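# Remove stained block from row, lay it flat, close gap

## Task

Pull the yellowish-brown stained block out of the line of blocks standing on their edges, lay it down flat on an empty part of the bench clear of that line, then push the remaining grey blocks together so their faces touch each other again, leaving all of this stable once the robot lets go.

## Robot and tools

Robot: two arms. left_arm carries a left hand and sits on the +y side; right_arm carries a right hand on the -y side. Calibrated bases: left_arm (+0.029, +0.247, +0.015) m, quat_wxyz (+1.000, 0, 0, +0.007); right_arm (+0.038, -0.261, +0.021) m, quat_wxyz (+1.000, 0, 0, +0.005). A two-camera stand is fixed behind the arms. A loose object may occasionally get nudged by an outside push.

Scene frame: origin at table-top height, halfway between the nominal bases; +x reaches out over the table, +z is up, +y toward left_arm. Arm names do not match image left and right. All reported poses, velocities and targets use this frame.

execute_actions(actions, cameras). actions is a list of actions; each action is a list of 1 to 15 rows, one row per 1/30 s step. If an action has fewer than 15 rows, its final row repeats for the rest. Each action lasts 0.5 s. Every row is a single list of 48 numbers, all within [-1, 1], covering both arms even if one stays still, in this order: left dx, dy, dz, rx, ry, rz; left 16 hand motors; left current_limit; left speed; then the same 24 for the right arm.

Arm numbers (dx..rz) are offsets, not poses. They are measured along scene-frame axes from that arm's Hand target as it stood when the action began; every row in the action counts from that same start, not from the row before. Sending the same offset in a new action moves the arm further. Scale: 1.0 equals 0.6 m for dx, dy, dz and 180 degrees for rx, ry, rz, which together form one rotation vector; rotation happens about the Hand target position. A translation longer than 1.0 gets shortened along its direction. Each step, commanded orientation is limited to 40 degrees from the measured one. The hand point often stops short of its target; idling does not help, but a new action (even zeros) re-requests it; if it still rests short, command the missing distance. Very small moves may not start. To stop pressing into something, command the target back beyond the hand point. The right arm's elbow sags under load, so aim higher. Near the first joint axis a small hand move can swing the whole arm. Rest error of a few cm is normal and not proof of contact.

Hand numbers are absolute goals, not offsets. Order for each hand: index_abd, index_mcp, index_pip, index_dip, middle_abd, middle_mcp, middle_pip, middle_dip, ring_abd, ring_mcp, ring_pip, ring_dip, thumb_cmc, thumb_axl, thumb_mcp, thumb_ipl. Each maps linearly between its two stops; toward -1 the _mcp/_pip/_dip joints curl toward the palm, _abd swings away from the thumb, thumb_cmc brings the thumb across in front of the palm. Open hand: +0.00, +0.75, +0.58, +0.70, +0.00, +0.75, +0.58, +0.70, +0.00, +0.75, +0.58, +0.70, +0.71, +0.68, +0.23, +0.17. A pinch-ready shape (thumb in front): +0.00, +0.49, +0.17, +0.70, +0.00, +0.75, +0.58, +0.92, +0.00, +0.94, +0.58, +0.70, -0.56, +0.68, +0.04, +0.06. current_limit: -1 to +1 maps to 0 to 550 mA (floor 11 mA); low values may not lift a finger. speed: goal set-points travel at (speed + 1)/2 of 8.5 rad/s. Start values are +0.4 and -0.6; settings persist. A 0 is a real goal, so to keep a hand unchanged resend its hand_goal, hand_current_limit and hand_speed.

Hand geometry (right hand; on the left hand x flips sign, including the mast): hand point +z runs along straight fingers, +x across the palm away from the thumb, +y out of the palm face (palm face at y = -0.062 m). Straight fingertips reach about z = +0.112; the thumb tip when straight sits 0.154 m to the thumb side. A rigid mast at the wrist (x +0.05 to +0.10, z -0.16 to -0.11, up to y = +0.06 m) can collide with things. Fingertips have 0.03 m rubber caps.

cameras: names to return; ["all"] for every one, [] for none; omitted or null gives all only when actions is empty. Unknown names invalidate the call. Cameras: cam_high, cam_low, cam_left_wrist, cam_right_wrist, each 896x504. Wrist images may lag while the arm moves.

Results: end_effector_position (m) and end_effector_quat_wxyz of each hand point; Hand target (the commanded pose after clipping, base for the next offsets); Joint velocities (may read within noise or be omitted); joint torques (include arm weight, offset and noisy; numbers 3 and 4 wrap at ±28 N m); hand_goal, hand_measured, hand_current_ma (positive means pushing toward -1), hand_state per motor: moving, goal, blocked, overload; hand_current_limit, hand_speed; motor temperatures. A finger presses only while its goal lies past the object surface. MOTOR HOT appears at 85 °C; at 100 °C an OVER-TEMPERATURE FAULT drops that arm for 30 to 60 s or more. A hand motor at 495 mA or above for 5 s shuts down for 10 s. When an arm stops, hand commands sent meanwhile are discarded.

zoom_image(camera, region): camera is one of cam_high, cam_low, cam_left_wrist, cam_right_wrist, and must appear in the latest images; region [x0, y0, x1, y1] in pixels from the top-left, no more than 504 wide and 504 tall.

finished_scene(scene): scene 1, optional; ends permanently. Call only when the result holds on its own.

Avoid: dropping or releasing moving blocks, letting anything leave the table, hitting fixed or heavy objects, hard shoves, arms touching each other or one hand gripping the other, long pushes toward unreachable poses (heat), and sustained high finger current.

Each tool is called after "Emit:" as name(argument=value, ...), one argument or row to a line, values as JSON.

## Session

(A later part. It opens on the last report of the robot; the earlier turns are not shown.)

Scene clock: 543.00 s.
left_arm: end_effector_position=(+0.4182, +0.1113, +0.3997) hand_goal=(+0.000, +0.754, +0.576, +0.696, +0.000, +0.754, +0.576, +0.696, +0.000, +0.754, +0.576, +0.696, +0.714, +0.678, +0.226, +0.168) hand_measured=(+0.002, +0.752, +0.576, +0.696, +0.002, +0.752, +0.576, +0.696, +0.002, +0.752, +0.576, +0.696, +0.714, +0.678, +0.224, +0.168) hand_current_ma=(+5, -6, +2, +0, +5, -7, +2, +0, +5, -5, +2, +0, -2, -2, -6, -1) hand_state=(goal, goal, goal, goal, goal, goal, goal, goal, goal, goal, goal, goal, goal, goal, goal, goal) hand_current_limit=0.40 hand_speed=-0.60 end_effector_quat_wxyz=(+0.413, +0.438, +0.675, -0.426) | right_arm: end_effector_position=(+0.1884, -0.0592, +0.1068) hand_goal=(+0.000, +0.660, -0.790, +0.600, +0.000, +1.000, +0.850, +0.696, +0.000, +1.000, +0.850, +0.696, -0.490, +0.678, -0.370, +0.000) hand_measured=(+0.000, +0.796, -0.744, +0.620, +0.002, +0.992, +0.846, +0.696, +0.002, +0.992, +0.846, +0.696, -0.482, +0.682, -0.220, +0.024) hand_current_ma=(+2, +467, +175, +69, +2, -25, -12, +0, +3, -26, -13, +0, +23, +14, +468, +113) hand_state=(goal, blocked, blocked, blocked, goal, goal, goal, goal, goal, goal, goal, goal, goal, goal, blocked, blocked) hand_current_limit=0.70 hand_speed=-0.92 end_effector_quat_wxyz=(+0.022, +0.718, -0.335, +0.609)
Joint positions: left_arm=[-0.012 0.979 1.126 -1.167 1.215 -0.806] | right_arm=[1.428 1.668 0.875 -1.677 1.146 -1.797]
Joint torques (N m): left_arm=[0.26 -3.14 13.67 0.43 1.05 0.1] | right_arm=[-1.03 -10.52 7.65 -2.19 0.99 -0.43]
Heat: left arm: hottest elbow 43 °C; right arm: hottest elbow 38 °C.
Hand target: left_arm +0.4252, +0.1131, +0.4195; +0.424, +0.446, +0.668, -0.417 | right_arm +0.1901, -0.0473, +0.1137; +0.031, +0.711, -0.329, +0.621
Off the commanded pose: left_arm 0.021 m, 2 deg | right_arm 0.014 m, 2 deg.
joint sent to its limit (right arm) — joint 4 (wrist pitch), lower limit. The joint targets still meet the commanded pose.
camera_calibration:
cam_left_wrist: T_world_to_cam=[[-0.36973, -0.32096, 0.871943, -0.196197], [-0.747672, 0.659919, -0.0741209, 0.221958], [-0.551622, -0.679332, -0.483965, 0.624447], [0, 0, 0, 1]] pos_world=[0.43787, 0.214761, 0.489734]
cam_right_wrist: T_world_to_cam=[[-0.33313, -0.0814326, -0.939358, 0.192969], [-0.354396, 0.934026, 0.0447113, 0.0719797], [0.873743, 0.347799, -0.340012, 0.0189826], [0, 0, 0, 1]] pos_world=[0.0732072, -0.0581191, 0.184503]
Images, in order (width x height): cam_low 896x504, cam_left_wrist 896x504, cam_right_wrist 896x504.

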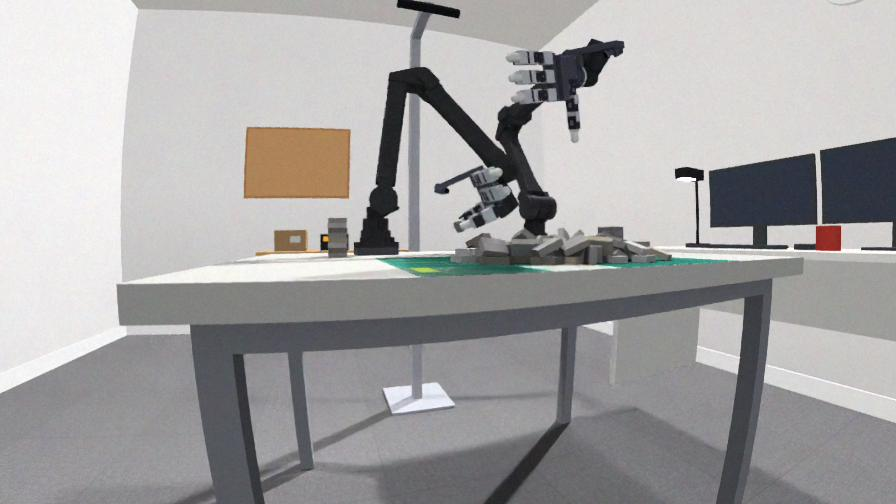

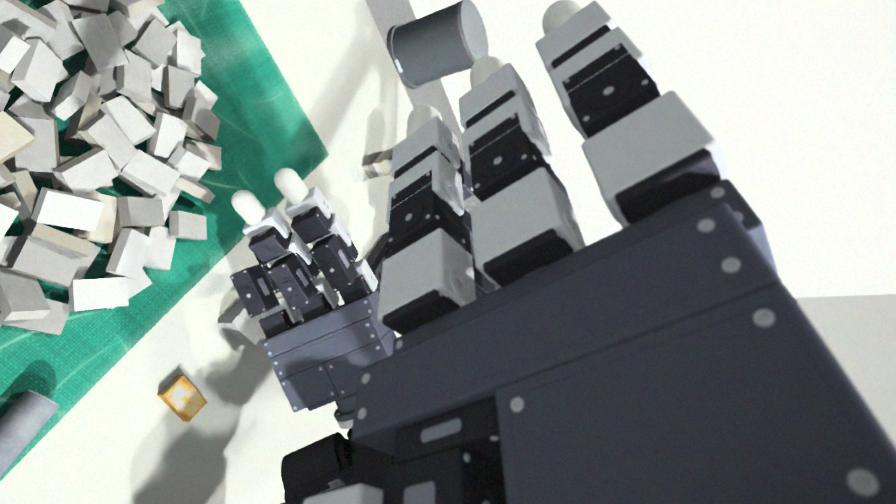

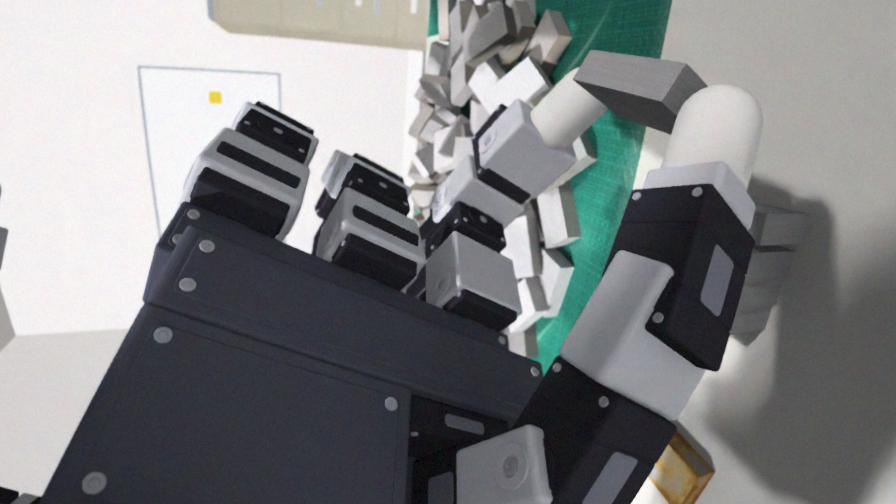

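Emit:
execute_actions(
  actions=[
    [[0,0,0,0,0,0,0,0.754,0.576,0.696,0,0.754,0.576,0.696,0,0.754,0.576,0.696,0.714,0.678,0.226,0.168,0.4,-0.6,0,-0.01,-0.015,0,-0.004,0.006,0,0.66,-0.79,0.60,0,1,0.85,0.696,0,1,0.85,0.696,-0.49,0.678,-0.37,0.0,0.7,-0.92]],
    [[0,0,0,0,0,0,0,0.754,0.576,0.696,0,0.754,0.576,0.696,0,0.754,0.576,0.696,0.714,0.678,0.226,0.168,0.4,-0.6,0,-0.01,-0.016,0,-0.004,0.006,0,0.66,-0.79,0.60,0,1,0.85,0.696,0,1,0.85,0.696,-0.49,0.678,-0.37,0.0,0.7,-0.92]],
    [[0,0,0,0,0,0,0,0.754,0.576,0.696,0,0.754,0.576,0.696,0,0.754,0.576,0.696,0.714,0.678,0.226,0.168,0.4,-0.6,0,-0.003,-0.016,0,0,0,0,0.66,-0.79,0.60,0,1,0.85,0.696,0,1,0.85,0.696,-0.49,0.678,-0.37,0.0,0.7,-0.92]],
    [[0,0,0,0,0,0,0,0.754,0.576,0.696,0,0.754,0.576,0.696,0,0.754,0.576,0.696,0.714,0.678,0.226,0.168,0.4,-0.6,0,0,-0.016,0,0,0,0,0.66,-0.79,0.60,0,1,0.85,0.696,0,1,0.85,0.696,-0.49,0.678,-0.37,0.0,0.7,-0.92]],
  ],
  cameras=["cam_left_wrist", "cam_right_wrist", "cam_low"],
)

Emit:
zoom_image(
  camera="cam_right_wrist",
  region=[500, 30, 896, 290],
)

Emit:
zoom_image(
  camera="cam_low",
  region=[400, 190, 500, 270],
)

Scene clock: 552.80 s.
left_arm: end_effector_position=(+0.4182, +0.1113, +0.3997) hand_goal=(+0.000, +0.754, +0.576, +0.696, +0.000, +0.754, +0.576, +0.696, +0.000, +0.754, +0.576, +0.696, +0.714, +0.678, +0.226, +0.168) hand_measured=(+0.002, +0.752, +0.576, +0.696, +0.002, +0.752, +0.576, +0.696, +0.002, +0.752, +0.576, +0.696, +0.714, +0.678, +0.224, +0.168) hand_current_ma=(+5, -6, +2, +0, +5, -7, +2, +0, +5, -5, +2, +0, -2, -2, -6, -1) hand_state=(goal, goal, goal, goal, goal, goal, goal, goal, goal, goal, goal, goal, goal, goal, goal, goal) hand_current_limit=0.40 hand_speed=-0.60 end_effector_quat_wxyz=(+0.413, +0.438, +0.675, -0.426) | right_arm: end_effector_position=(+0.1919, -0.0568, +0.0815) hand_goal=(+0.000, +0.660, -0.790, +0.600, +0.000, +1.000, +0.850, +0.696, +0.000, +1.000, +0.850, +0.696, -0.490, +0.678, -0.370, +0.000) hand_measured=(+0.000, +0.796, -0.744, +0.620, +0.002, +0.992, +0.846, +0.696, +0.002, +0.992, +0.846, +0.696, -0.482, +0.682, -0.220, +0.024) hand_current_ma=(+2, +468, +175, +69, +2, -25, -12, +0, +3, -26, -13, +0, +24, +15, +467, +113) hand_state=(goal, blocked, blocked, blocked, goal, goal, goal, goal, goal, goal, goal, goal, goal, goal, blocked, blocked) hand_current_limit=0.70 hand_speed=-0.92 end_effector_quat_wxyz=(+0.014, +0.709, -0.323, +0.627)
Joint positions: left_arm=[-0.012 0.979 1.126 -1.167 1.215 -0.806] | right_arm=[1.438 1.758 0.865 -1.653 1.18 -1.724]
Joint torques (N m): left_arm=[0.32 -3.14 13.68 0.46 1.06 0.1] | right_arm=[-0.5 -10.87 3.11 -1.06 0.87 -0.12]
Heat: left arm: hottest elbow 43 °C; right arm: hottest elbow 38 °C.
Hand target: left_arm +0.4252, +0.1131, +0.4195; +0.424, +0.446, +0.668, -0.417 | right_arm +0.1901, -0.0610, +0.0758; +0.015, +0.709, -0.316, +0.630
Off the commanded pose: left_arm 0.021 m, 2 deg | right_arm 0.007 m, 1 deg.
camera_calibration:
cam_left_wrist: T_world_to_cam=[[-0.36973, -0.32096, 0.871943, -0.196197], [-0.747672, 0.659919, -0.0741209, 0.221958], [-0.551622, -0.679332, -0.483965, 0.624447], [0, 0, 0, 1]] pos_world=[0.43787, 0.214761, 0.489734]
cam_right_wrist: T_world_to_cam=[[-0.291222, -0.101594, -0.951246, 0.162482], [-0.375034, 0.926876, 0.0158252, 0.0781122], [0.880079, 0.361359, -0.308028, 0.00346352], [0, 0, 0, 1]] pos_world=[0.073565, -0.0571447, 0.154391]
Images, in order (width x height): cam_low 896x504, cam_left_wrist 896x504, cam_right_wrist 896x504.

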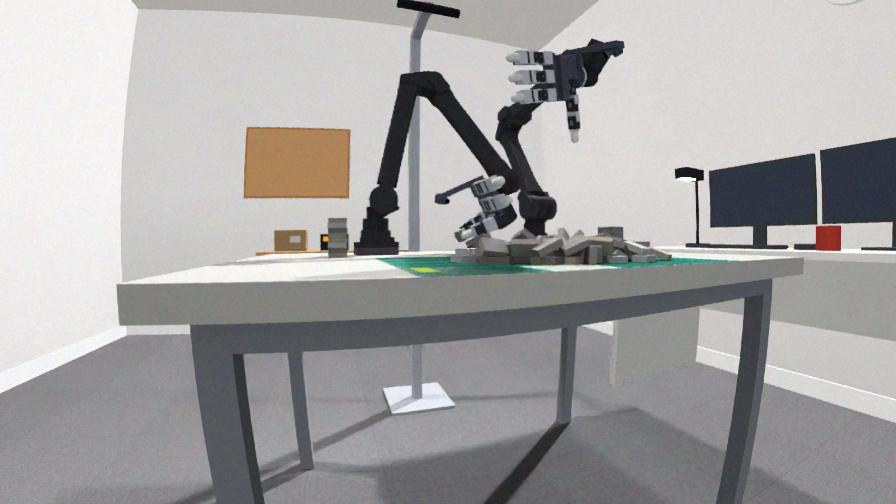

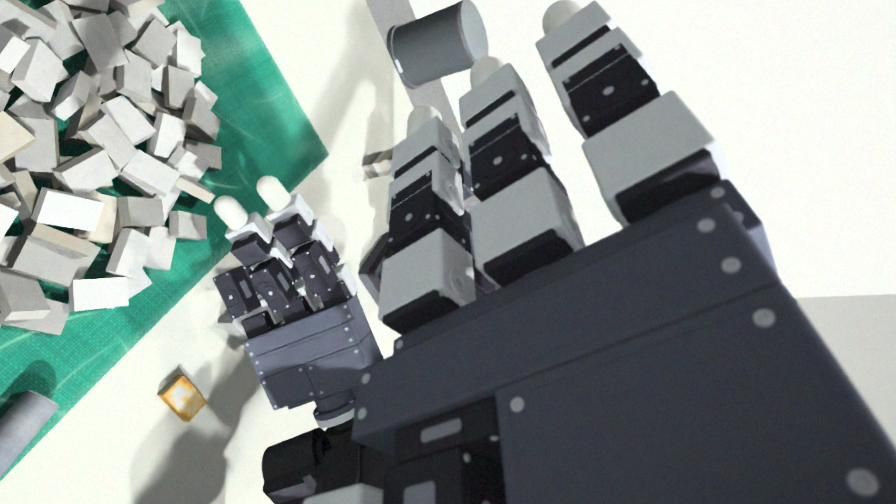

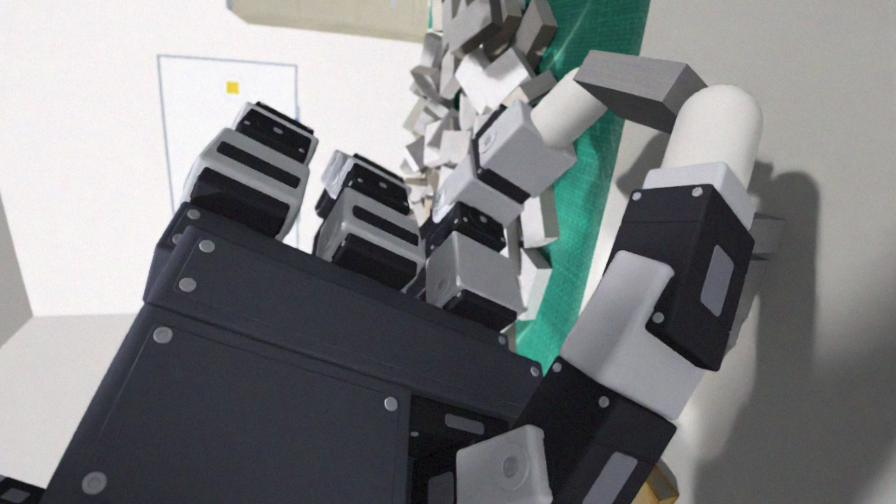

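Scaled by 1.273 from the camera's 896x504 image, which has a finer 1280x720 frame.

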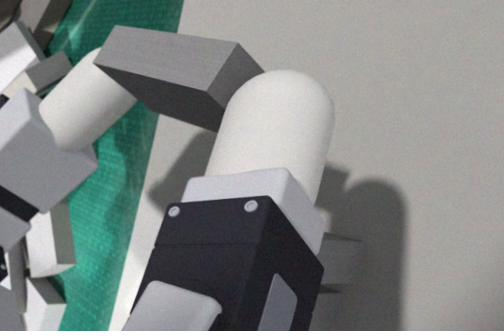

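Scaled by 5.040 from the camera's 896x504 image, which has a finer 1280x720 frame.

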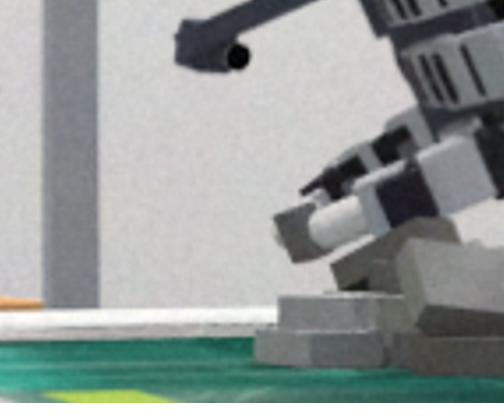

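Emit:
execute_actions(
  actions=[
    [[0,0,0,0,0,0,0,0.754,0.576,0.696,0,0.754,0.576,0.696,0,0.754,0.576,0.696,0.714,0.678,0.226,0.168,0.4,-0.6,-0.002,-0.0015,-0.0142,0,0,0,0,0.66,-0.79,0.60,0,1,0.85,0.696,0,1,0.85,0.696,-0.49,0.678,-0.37,0.0,0.7,-0.92]],
    [[0,0,0,0,0,0,0,0.754,0.576,0.696,0,0.754,0.576,0.696,0,0.754,0.576,0.696,0.714,0.678,0.226,0.168,0.4,-0.6,-0.002,-0.0015,-0.0142,0,0,0,0,0.66,-0.79,0.60,0,1,0.85,0.696,0,1,0.85,0.696,-0.49,0.678,-0.37,0.0,0.7,-0.92]],
    [[0,0,0,0,0,0,0,0.754,0.576,0.696,0,0.754,0.576,0.696,0,0.754,0.576,0.696,0.714,0.678,0.226,0.168,0.4,-0.6,-0.002,-0.0015,-0.0142,0,0,0,0,0.66,-0.79,0.60,0,1,0.85,0.696,0,1,0.85,0.696,-0.49,0.678,-0.37,0.0,0.7,-0.92]],
  ],
  cameras=["cam_left_wrist", "cam_right_wrist", "cam_low"],
)

Emit:
zoom_image(
  camera="cam_right_wrist",
  region=[500, 30, 896, 290],
)

Emit:
zoom_image(
  camera="cam_low",
  region=[400, 190, 500, 270],
)

Emit:
zoom_image(
  camera="cam_left_wrist",
  region=[180, 230, 360, 360],
)

Scene clock: 555.23 s.
left_arm: end_effector_position=(+0.4182, +0.1113, +0.3997) hand_goal=(+0.000, +0.754, +0.576, +0.696, +0.000, +0.754, +0.576, +0.696, +0.000, +0.754, +0.576, +0.696, +0.714, +0.678, +0.226, +0.168) hand_measured=(+0.002, +0.752, +0.576, +0.696, +0.002, +0.752, +0.576, +0.696, +0.002, +0.752, +0.576, +0.696, +0.714, +0.678, +0.224, +0.168) hand_current_ma=(+5, -6, +2, +0, +5, -7, +2, +0, +5, -5, +2, +0, -2, -2, -6, -1) hand_state=(goal, goal, goal, goal, goal, goal, goal, goal, goal, goal, goal, goal, goal, goal, goal, goal) hand_current_limit=0.40 hand_speed=-0.60 end_effector_quat_wxyz=(+0.413, +0.438, +0.675, -0.426) | right_arm: end_effector_position=(+0.1890, -0.0608, +0.0558) hand_goal=(+0.000, +0.660, -0.790, +0.600, +0.000, +1.000, +0.850, +0.696, +0.000, +1.000, +0.850, +0.696, -0.490, +0.678, -0.370, +0.000) hand_measured=(+0.000, +0.796, -0.744, +0.620, +0.002, +0.992, +0.846, +0.696, +0.002, +0.992, +0.846, +0.696, -0.482, +0.682, -0.220, +0.024) hand_current_ma=(+2, +468, +175, +69, +2, -25, -12, +0, +3, -26, -13, +0, +24, +15, +468, +113) hand_state=(goal, blocked, blocked, blocked, goal, goal, goal, goal, goal, goal, goal, goal, goal, goal, blocked, blocked) hand_current_limit=0.70 hand_speed=-0.92 end_effector_quat_wxyz=(+0.015, +0.708, -0.321, +0.629)
Joint positions: left_arm=[-0.012 0.979 1.126 -1.167 1.215 -0.806] | right_arm=[1.447 1.82 0.844 -1.589 1.177 -1.711]
Joint torques (N m): left_arm=[0.26 -3.14 13.67 0.43 1.05 0.11] | right_arm=[-0.44 -11.11 2.86 -1.07 0.64 -0.12]
Heat: left arm: hottest elbow 43 °C; right arm: hottest elbow 38 °C.
Hand target: left_arm +0.4252, +0.1131, +0.4195; +0.424, +0.446, +0.668, -0.417 | right_arm +0.1865, -0.0639, +0.0502; +0.015, +0.709, -0.316, +0.630
Off the commanded pose: left_arm 0.021 m, 2 deg | right_arm 0.007 m, 1 deg.
camera_calibration:
cam_left_wrist: T_world_to_cam=[[-0.36973, -0.32096, 0.871943, -0.196197], [-0.747672, 0.659919, -0.0741209, 0.221958], [-0.551622, -0.679332, -0.483965, 0.624447], [0, 0, 0, 1]] pos_world=[0.43787, 0.214761, 0.489734]
cam_right_wrist: T_world_to_cam=[[-0.289144, -0.107709, -0.951207, 0.135957], [-0.377827, 0.925822, 0.0100163, 0.0819001], [0.879569, 0.362288, -0.308391, -0.000356307], [0, 0, 0, 1]] pos_world=[0.0705687, -0.0610521, 0.128393]
Images, in order (width x height): cam_low 896x504, cam_left_wrist 896x504, cam_right_wrist 896x504.

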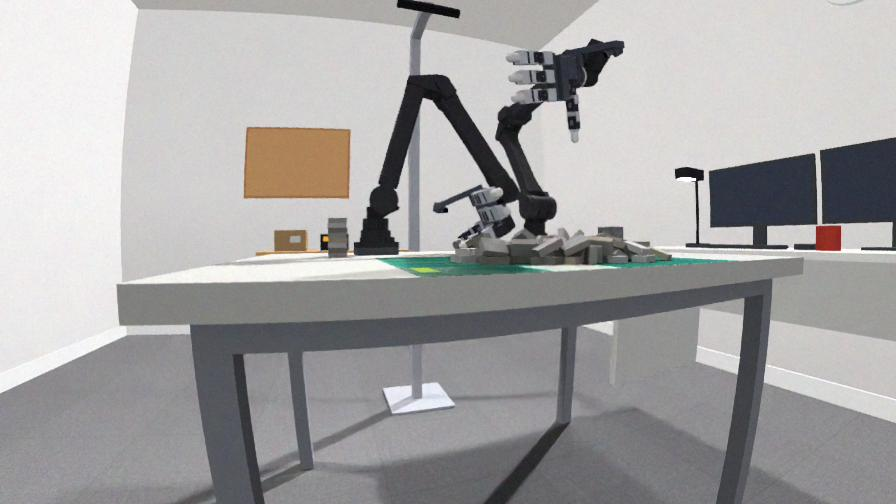

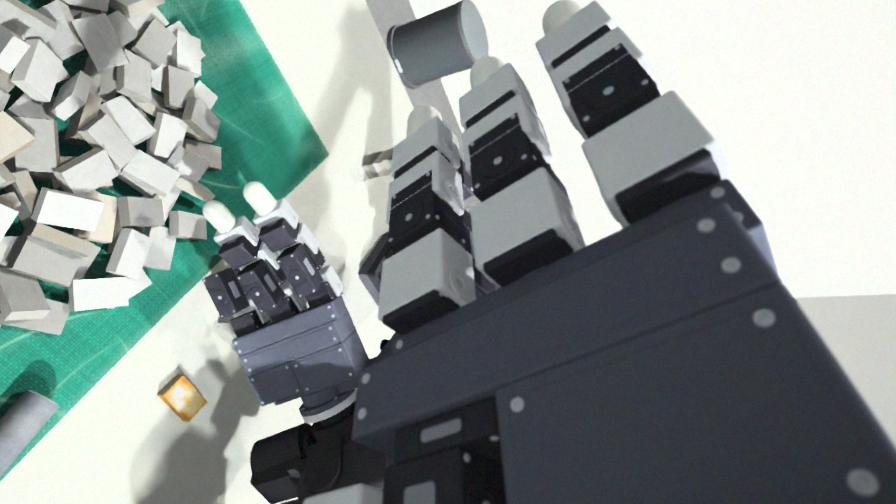

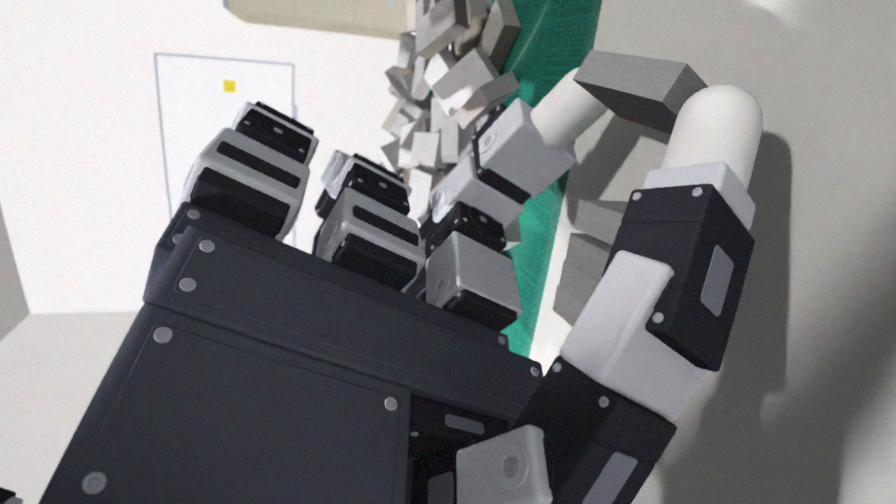

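Scaled by 1.273 from the camera's 896x504 image, which has a finer 1280x720 frame.

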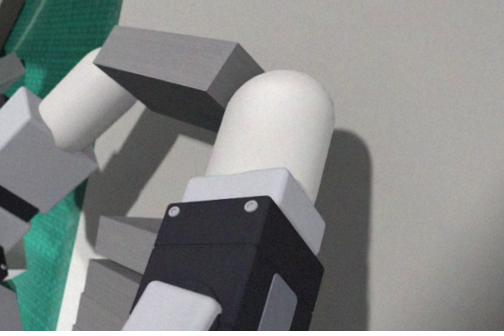

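Scaled by 5.040 from the camera's 896x504 image, which has a finer 1280x720 frame.

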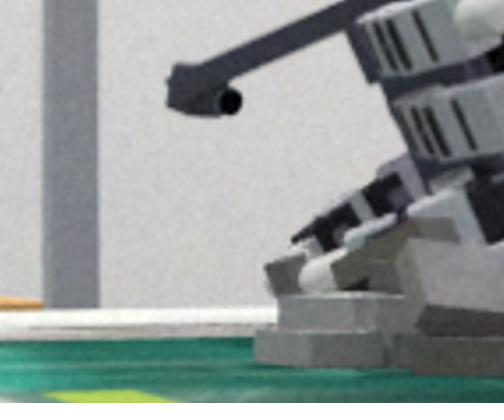

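Scaled by 2.800 from the camera's 896x504 image, which has a finer 1280x720 frame.

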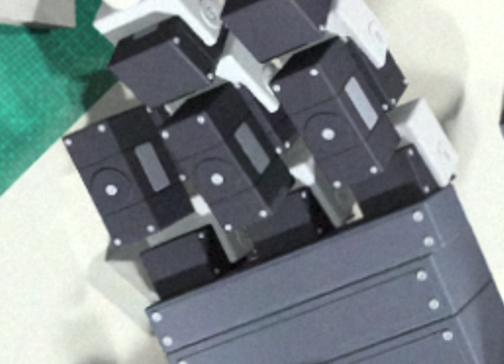

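Emit:
execute_actions(
  actions=[
    [[0,0,0,0,0,0,0,0.754,0.576,0.696,0,0.754,0.576,0.696,0,0.754,0.576,0.696,0.714,0.678,0.226,0.168,0.4,-0.6,0,-0.0005,-0.0133,0,0,0,0,0.66,-0.79,0.60,0,1,0.85,0.696,0,1,0.85,0.696,-0.49,0.678,-0.37,0.0,0.7,-0.92]],
    [[0,0,0,0,0,0,0,0.754,0.576,0.696,0,0.754,0.576,0.696,0,0.754,0.576,0.696,0.714,0.678,0.226,0.168,0.4,-0.6,0,-0.0005,-0.003,0,0,0,0,0.66,-0.79,0.60,0,1,0.85,0.696,0,1,0.85,0.696,-0.49,0.678,-0.37,0.0,0.7,-0.92]],
  ],
  cameras=["cam_right_wrist", "cam_low"],
)

Emit:
zoom_image(
  camera="cam_right_wrist",
  region=[500, 30, 896, 290],
)

Emit:
zoom_image(
  camera="cam_low",
  region=[430, 220, 490, 268],
)

Scene clock: 558.87 s.
left_arm: end_effector_position=(+0.4182, +0.1113, +0.3997) hand_goal=(+0.000, +0.754, +0.576, +0.696, +0.000, +0.754, +0.576, +0.696, +0.000, +0.754, +0.576, +0.696, +0.714, +0.678, +0.226, +0.168) hand_measured=(+0.002, +0.752, +0.576, +0.696, +0.002, +0.752, +0.576, +0.696, +0.002, +0.752, +0.576, +0.696, +0.714, +0.678, +0.224, +0.168) hand_current_ma=(+5, -6, +2, +0, +5, -7, +2, +0, +5, -5, +2, +0, -2, -2, -6, -1) hand_state=(goal, goal, goal, goal, goal, goal, goal, goal, goal, goal, goal, goal, goal, goal, goal, goal) hand_current_limit=0.40 hand_speed=-0.60 end_effector_quat_wxyz=(+0.413, +0.438, +0.675, -0.426) | right_arm: end_effector_position=(+0.1892, -0.0595, +0.0473) hand_goal=(+0.000, +0.660, -0.790, +0.600, +0.000, +1.000, +0.850, +0.696, +0.000, +1.000, +0.850, +0.696, -0.490, +0.678, -0.370, +0.000) hand_measured=(+0.000, +0.796, -0.744, +0.620, +0.002, +0.992, +0.846, +0.696, +0.002, +0.992, +0.846, +0.696, -0.484, +0.680, -0.220, +0.024) hand_current_ma=(+2, +468, +178, +69, +2, -25, -12, +0, +3, -26, -13, +0, +18, +6, +468, +113) hand_state=(goal, blocked, blocked, blocked, goal, goal, goal, goal, goal, goal, goal, goal, goal, goal, blocked, blocked) hand_current_limit=0.70 hand_speed=-0.92 end_effector_quat_wxyz=(+0.013, +0.708, -0.322, +0.628)
Joint positions: left_arm=[-0.012 0.979 1.126 -1.167 1.215 -0.806] | right_arm=[1.447 1.84 0.844 -1.564 1.177 -1.71]
Joint torques (N m): left_arm=[0.32 -3.19 13.67 0.44 1.05 0.11] | right_arm=[-0.5 -10.87 2.48 -0.95 0.65 -0.12]
Heat: left arm: hottest elbow 43 °C; right arm: hottest elbow 37 °C.
Hand target: left_arm +0.4252, +0.1131, +0.4195; +0.424, +0.446, +0.668, -0.417 | right_arm +0.1865, -0.0645, +0.0404; +0.015, +0.709, -0.316, +0.630
Off the commanded pose: left_arm 0.021 m, 2 deg | right_arm 0.009 m, 1 deg.
camera_calibration:
cam_right_wrist: T_world_to_cam=[[-0.288451, -0.102675, -0.951974, 0.128246], [-0.37778, 0.92578, 0.0146182, 0.0806286], [0.879817, 0.363853, -0.305831, -0.00365637], [0, 0, 0, 1]] pos_world=[0.0706695, -0.0601462, 0.11979]
Images, in order (width x height): cam_low 896x504, cam_right_wrist 896x504.

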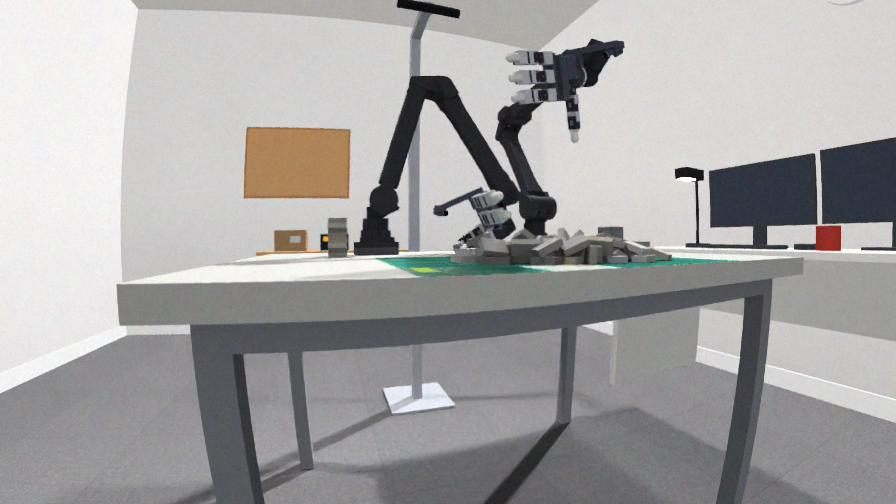

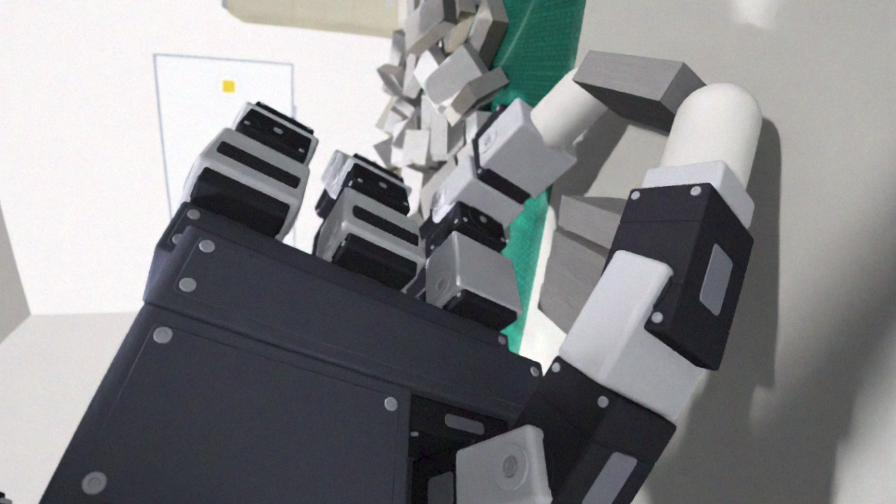

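Scaled by 1.273 from the camera's 896x504 image, which has a finer 1280x720 frame.

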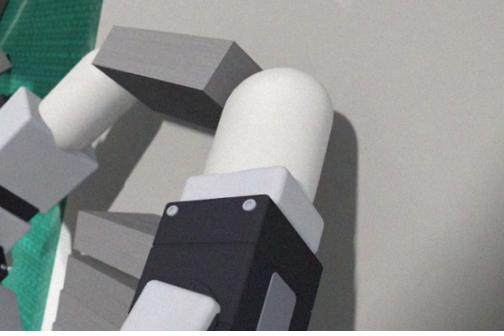

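Scaled by 8.400 from the camera's 896x504 image, which has a finer 1280x720 frame.

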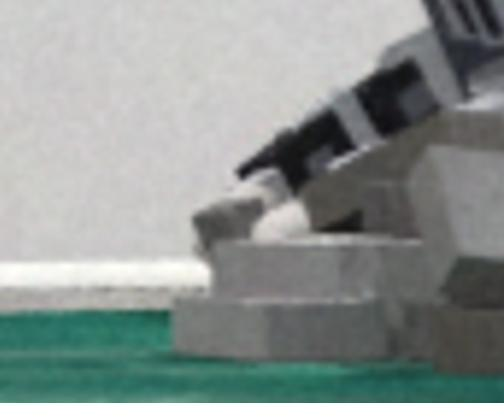

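Emit:
execute_actions(
  actions=[
    [[0,0,0,0,0,0,0,0.754,0.576,0.696,0,0.754,0.576,0.696,0,0.754,0.576,0.696,0.714,0.678,0.226,0.168,0.4,-0.6,0,0,-0.002,0,0,0,0,0.75,-0.785,0.61,0,1,0.85,0.696,0,1,0.85,0.696,-0.49,0.678,-0.28,0.005,0.5,-0.95]],
    [[0,0,0,0,0,0,0,0.754,0.576,0.696,0,0.754,0.576,0.696,0,0.754,0.576,0.696,0.714,0.678,0.226,0.168,0.4,-0.6,0,0,-0.003,0,0,0,0,0.77,-0.785,0.61,0,1,0.85,0.696,0,1,0.85,0.696,-0.49,0.678,-0.26,0.005,0.4,-0.95]],
  ],
  cameras=["cam_right_wrist", "cam_low"],
)

Emit:
zoom_image(
  camera="cam_right_wrist",
  region=[500, 30, 896, 290],
)

Emit:
zoom_image(
  camera="cam_low",
  region=[430, 220, 490, 268],
)

Scene clock: 560.53 s.
left_arm: end_effector_position=(+0.4182, +0.1113, +0.3997) hand_goal=(+0.000, +0.754, +0.576, +0.696, +0.000, +0.754, +0.576, +0.696, +0.000, +0.754, +0.576, +0.696, +0.714, +0.678, +0.226, +0.168) hand_measured=(+0.002, +0.752, +0.576, +0.696, +0.002, +0.752, +0.576, +0.696, +0.002, +0.752, +0.576, +0.696, +0.714, +0.678, +0.224, +0.168) hand_current_ma=(+5, -6, +2, +0, +5, -7, +2, +0, +5, -5, +2, +0, -2, -2, -6, -1) hand_state=(goal, goal, goal, goal, goal, goal, goal, goal, goal, goal, goal, goal, goal, goal, goal, goal) hand_current_limit=0.40 hand_speed=-0.60 end_effector_quat_wxyz=(+0.413, +0.438, +0.675, -0.426) | right_arm: end_effector_position=(+0.1891, -0.0594, +0.0459) hand_goal=(+0.000, +0.770, -0.784, +0.610, +0.000, +1.000, +0.850, +0.696, +0.000, +1.000, +0.850, +0.696, -0.490, +0.678, -0.260, +0.006) hand_measured=(+0.000, +0.802, -0.742, +0.626, +0.002, +0.992, +0.846, +0.696, +0.002, +0.992, +0.846, +0.696, -0.492, +0.676, -0.220, +0.024) hand_current_ma=(+2, +121, +159, +54, +2, -25, -12, +0, +3, -26, -13, +0, -3, -9, +198, +83) hand_state=(goal, blocked, blocked, goal, goal, goal, goal, goal, goal, goal, goal, goal, goal, goal, blocked, goal) hand_current_limit=0.40 hand_speed=-0.95 end_effector_quat_wxyz=(+0.013, +0.708, -0.322, +0.628)
Joint positions: left_arm=[-0.012 0.979 1.126 -1.167 1.215 -0.806] | right_arm=[1.447 1.844 0.844 -1.56 1.177 -1.71]
Joint torques (N m): left_arm=[0.32 -3.08 13.67 0.43 1.06 0.11] | right_arm=[-0.5 -10.58 2.41 -0.77 0.65 -0.12]
Heat: left arm: hottest elbow 43 °C; right arm: hottest elbow 37 °C.
Hand target: left_arm +0.4252, +0.1131, +0.4195; +0.424, +0.446, +0.668, -0.417 | right_arm +0.1864, -0.0645, +0.0374; +0.015, +0.709, -0.316, +0.630
Off the commanded pose: left_arm 0.021 m, 2 deg | right_arm 0.010 m, 1 deg.
camera_calibration:
cam_right_wrist: T_world_to_cam=[[-0.28848, -0.103102, -0.951919, 0.12696], [-0.378081, 0.925662, 0.0143194, 0.0805673], [0.879679, 0.364033, -0.306016, -0.00395968], [0, 0, 0, 1]] pos_world=[0.0705696, -0.0600467, 0.11849]
Images, in order (width x height): cam_low 896x504, cam_right_wrist 896x504.

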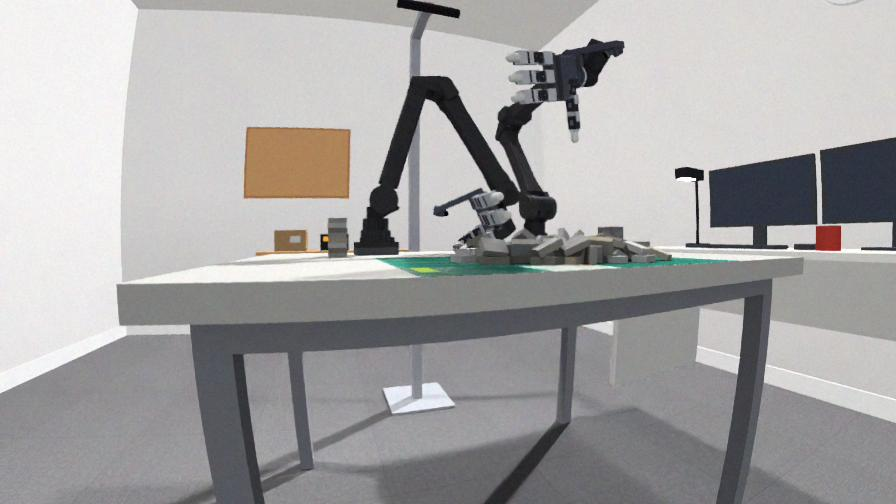

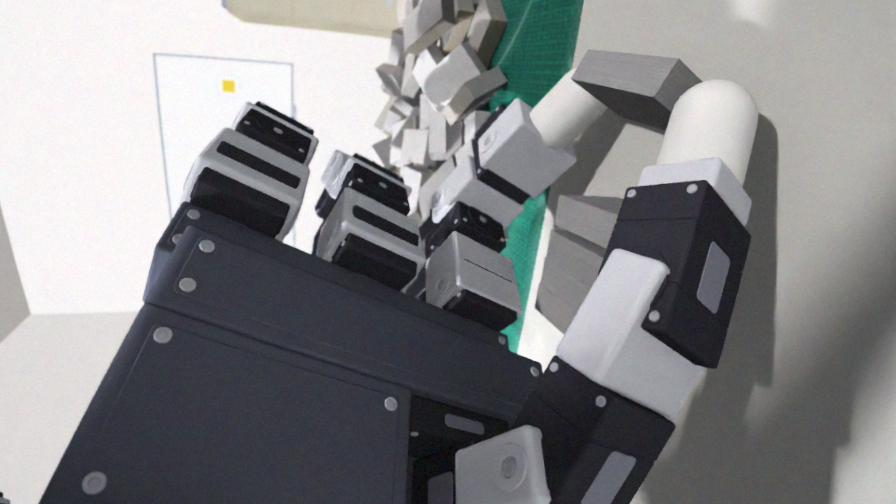

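Scaled by 1.273 from the camera's 896x504 image, which has a finer 1280x720 frame.

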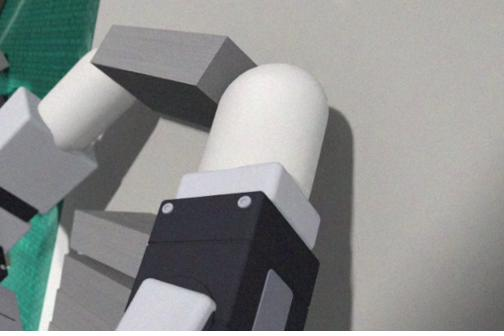

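Scaled by 8.400 from the camera's 896x504 image, which has a finer 1280x720 frame.

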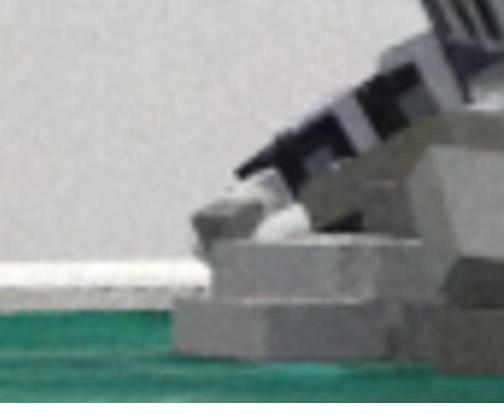

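Emit:
execute_actions(
  actions=[
    [[0,0,0,0,0,0,0,0.754,0.576,0.696,0,0.754,0.576,0.696,0,0.754,0.576,0.696,0.714,0.678,0.226,0.168,0.4,-0.6,0,0,-0.0035,0,0,0,0,0.775,-0.775,0.615,0,1,0.85,0.696,0,1,0.85,0.696,-0.49,0.678,-0.25,0.008,0.4,-0.95]],
    [[0,0,0,0,0,0,0,0.754,0.576,0.696,0,0.754,0.576,0.696,0,0.754,0.576,0.696,0.714,0.678,0.226,0.168,0.4,-0.6,0,0,-0.0035,0,0,0,0,0.785,-0.765,0.618,0,1,0.85,0.696,0,1,0.85,0.696,-0.49,0.678,-0.24,0.01,0.35,-0.95]],
  ],
  cameras=["cam_right_wrist", "cam_low"],
)

Emit:
zoom_image(
  camera="cam_right_wrist",
  region=[500, 30, 896, 290],
)

Emit:
zoom_image(
  camera="cam_low",
  region=[430, 220, 490, 268],
)

Scene clock: 562.40 s.
left_arm: end_effector_position=(+0.4182, +0.1113, +0.3997) hand_goal=(+0.000, +0.754, +0.576, +0.696, +0.000, +0.754, +0.576, +0.696, +0.000, +0.754, +0.576, +0.696, +0.714, +0.678, +0.226, +0.168) hand_measured=(+0.002, +0.752, +0.576, +0.696, +0.002, +0.752, +0.576, +0.696, +0.002, +0.752, +0.576, +0.696, +0.714, +0.678, +0.224, +0.168) hand_current_ma=(+5, -6, +2, +0, +5, -7, +2, +0, +5, -5, +2, +0, -2, -2, -6, -1) hand_state=(goal, goal, goal, goal, goal, goal, goal, goal, goal, goal, goal, goal, goal, goal, goal, goal) hand_current_limit=0.40 hand_speed=-0.60 end_effector_quat_wxyz=(+0.413, +0.438, +0.675, -0.426) | right_arm: end_effector_position=(+0.1895, -0.0587, +0.0421) hand_goal=(+0.000, +0.786, -0.764, +0.618, +0.000, +1.000, +0.850, +0.696, +0.000, +1.000, +0.850, +0.696, -0.490, +0.678, -0.240, +0.010) hand_measured=(+0.000, +0.806, -0.742, +0.626, +0.002, +0.992, +0.846, +0.696, +0.002, +0.992, +0.846, +0.696, -0.494, +0.674, -0.220, +0.022) hand_current_ma=(+2, +74, +77, +25, +2, -25, -12, +0, +3, -26, -13, +0, -10, -17, +89, +58) hand_state=(goal, blocked, blocked, goal, goal, goal, goal, goal, goal, goal, goal, goal, goal, goal, goal, goal) hand_current_limit=0.35 hand_speed=-0.95 end_effector_quat_wxyz=(+0.011, +0.708, -0.321, +0.628)
Joint positions: left_arm=[-0.012 0.979 1.126 -1.167 1.215 -0.806] | right_arm=[1.448 1.854 0.844 -1.549 1.18 -1.71]
Joint torques (N m): left_arm=[0.38 -3.08 13.68 0.43 1.05 0.11] | right_arm=[-0.5 -10.58 2.33 -0.77 0.53 -0.12]
Heat: left arm: hottest elbow 43 °C; right arm: hottest elbow 37 °C.
Hand target: left_arm +0.4252, +0.1131, +0.4195; +0.424, +0.446, +0.668, -0.417 | right_arm +0.1865, -0.0645, +0.0333; +0.015, +0.709, -0.316, +0.630
Off the commanded pose: left_arm 0.021 m, 2 deg | right_arm 0.011 m, 1 deg.
camera_calibration:
cam_right_wrist: T_world_to_cam=[[-0.286741, -0.102963, -0.952459, 0.123111], [-0.380535, 0.924651, 0.0146041, 0.0806364], [0.879189, 0.366632, -0.304316, -0.00555829], [0, 0, 0, 1]] pos_world=[0.0708727, -0.0598468, 0.114389]
Images, in order (width x height): cam_low 896x504, cam_right_wrist 896x504.

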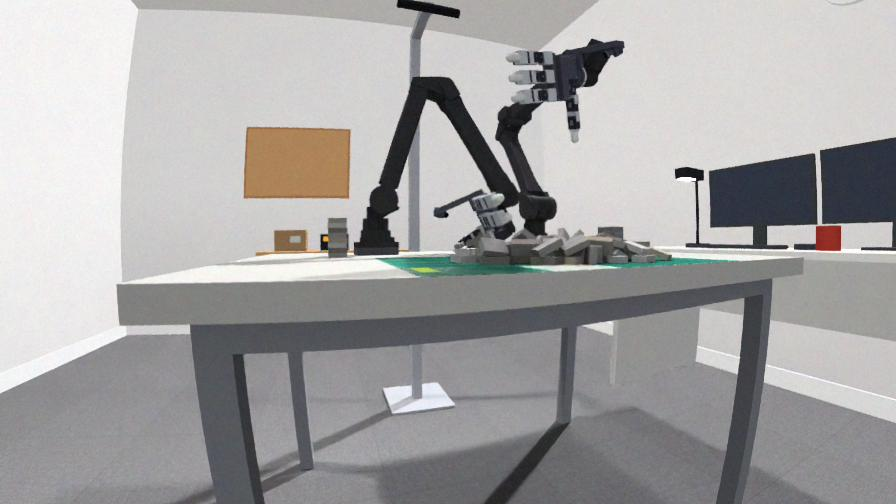

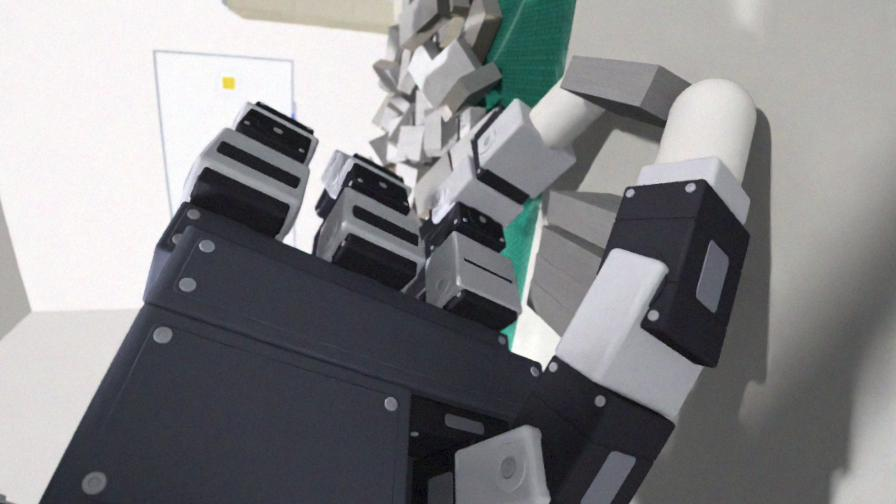

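Scaled by 1.273 from the camera's 896x504 image, which has a finer 1280x720 frame.

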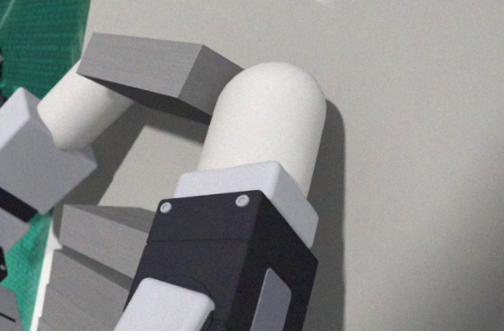

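Scaled by 8.400 from the camera's 896x504 image, which has a finer 1280x720 frame.

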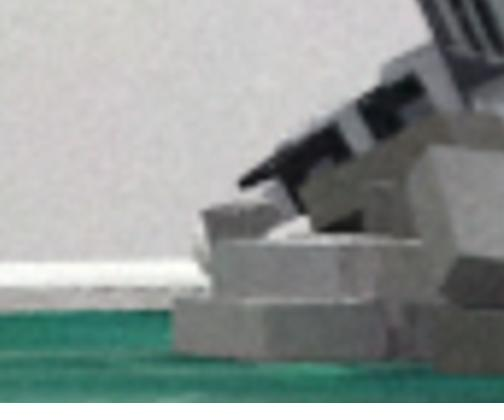

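Emit:
execute_actions(
  actions=[
    [[0,0,0,0,0,0,0,0.754,0.576,0.696,0,0.754,0.576,0.696,0,0.754,0.576,0.696,0.714,0.678,0.226,0.168,0.4,-0.6,0,0,0.005,0,0,0,0,0.80,-0.755,0.62,0,1,0.85,0.696,0,1,0.85,0.696,-0.49,0.678,-0.22,0.012,0.35,-0.96]],
    [[0,0,0,0,0,0,0,0.754,0.576,0.696,0,0.754,0.576,0.696,0,0.754,0.576,0.696,0.714,0.678,0.226,0.168,0.4,-0.6,0,0,0,0,0,0,0,0.84,-0.755,0.62,0,1,0.85,0.696,0,1,0.85,0.696,-0.49,0.678,-0.19,0.012,0.35,-0.96]],
    [[0,0,0,0,0,0,0,0.754,0.576,0.696,0,0.754,0.576,0.696,0,0.754,0.576,0.696,0.714,0.678,0.226,0.168,0.4,-0.6,0,0,0,0,0,0,0,0.88,-0.755,0.63,0,1,0.85,0.696,0,1,0.85,0.696,-0.49,0.678,-0.16,0.012,0.4,-0.95]],
  ],
  cameras=["cam_right_wrist", "cam_low"],
)

Emit:
zoom_image(
  camera="cam_right_wrist",
  region=[500, 30, 896, 290],
)

Emit:
zoom_image(
  camera="cam_low",
  region=[430, 220, 490, 268],
)

Scene clock: 564.87 s.
left_arm: end_effector_position=(+0.4182, +0.1113, +0.3997) hand_goal=(+0.000, +0.754, +0.576, +0.696, +0.000, +0.754, +0.576, +0.696, +0.000, +0.754, +0.576, +0.696, +0.714, +0.678, +0.226, +0.168) hand_measured=(+0.002, +0.752, +0.576, +0.696, +0.002, +0.752, +0.576, +0.696, +0.002, +0.752, +0.576, +0.696, +0.714, +0.678, +0.224, +0.168) hand_current_ma=(+5, -6, +2, +0, +5, -7, +2, +0, +5, -5, +2, +0, -2, -2, -6, -1) hand_state=(goal, goal, goal, goal, goal, goal, goal, goal, goal, goal, goal, goal, goal, goal, goal, goal) hand_current_limit=0.40 hand_speed=-0.60 end_effector_quat_wxyz=(+0.413, +0.438, +0.675, -0.426) | right_arm: end_effector_position=(+0.1894, -0.0587, +0.0420) hand_goal=(+0.000, +0.880, -0.754, +0.630, +0.000, +1.000, +0.850, +0.696, +0.000, +1.000, +0.850, +0.696, -0.490, +0.678, -0.160, +0.012) hand_measured=(+0.000, +0.872, -0.750, +0.628, +0.002, +0.992, +0.846, +0.696, +0.002, +0.992, +0.846, +0.696, -0.486, +0.678, -0.162, +0.014) hand_current_ma=(+2, -28, +9, -6, +2, -25, -12, +0, +3, -26, -13, +0, +10, +1, -5, +9) hand_state=(goal, goal, goal, goal, goal, goal, goal, goal, goal, goal, goal, goal, goal, goal, goal, goal) hand_current_limit=0.40 hand_speed=-0.95 end_effector_quat_wxyz=(+0.011, +0.708, -0.321, +0.628)
Joint positions: left_arm=[-0.012 0.979 1.126 -1.167 1.215 -0.806] | right_arm=[1.448 1.854 0.844 -1.549 1.179 -1.71]
Joint torques (N m): left_arm=[0.32 -3.14 13.68 0.44 1.05 0.11] | right_arm=[-0.5 -11.16 2.35 -1.09 0.54 -0.12]
Heat: left arm: hottest elbow 43 °C; right arm: hottest elbow 37 °C.
Hand target: left_arm +0.4252, +0.1131, +0.4195; +0.424, +0.446, +0.668, -0.417 | right_arm +0.1864, -0.0645, +0.0363; +0.015, +0.709, -0.316, +0.630
Off the commanded pose: left_arm 0.021 m, 2 deg | right_arm 0.009 m, 1 deg.
camera_calibration:
cam_right_wrist: T_world_to_cam=[[-0.286877, -0.102918, -0.952423, 0.123101], [-0.380623, 0.924613, 0.0147331, 0.080495], [0.879107, 0.36674, -0.304423, -0.00548246], [0, 0, 0, 1]] pos_world=[0.0707726, -0.0597468, 0.114389]
Images, in order (width x height): cam_low 896x504, cam_right_wrist 896x504.

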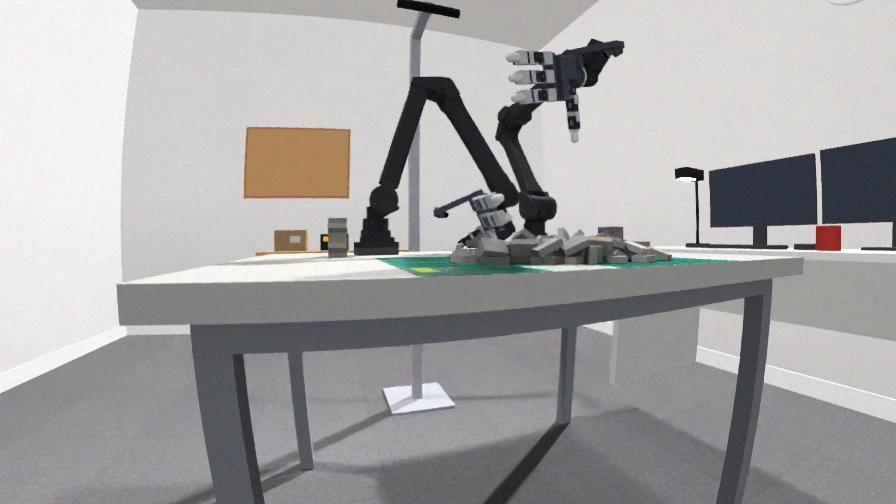

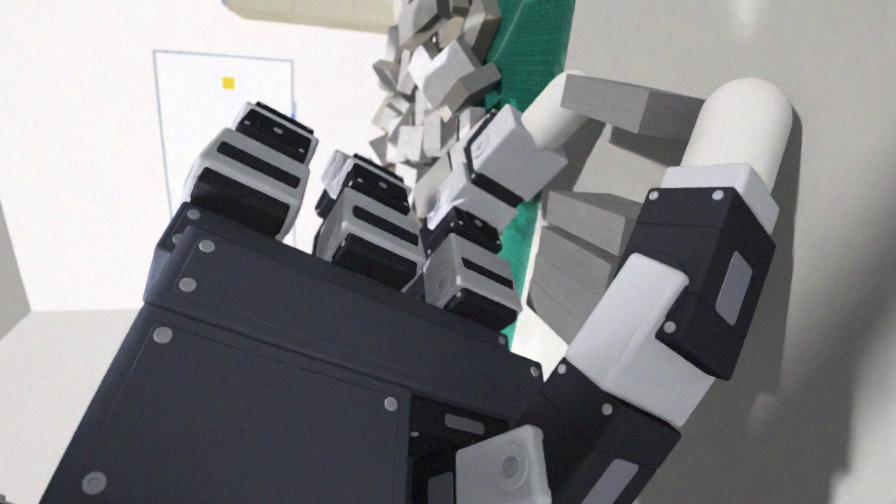

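Scaled by 1.273 from the camera's 896x504 image, which has a finer 1280x720 frame.

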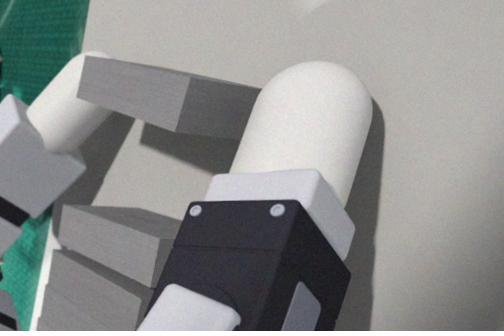

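Scaled by 8.400 from the camera's 896x504 image, which has a finer 1280x720 frame.

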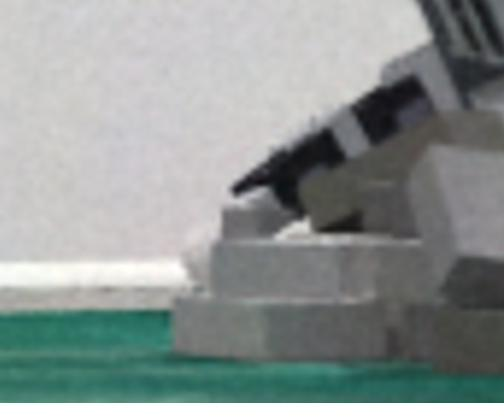

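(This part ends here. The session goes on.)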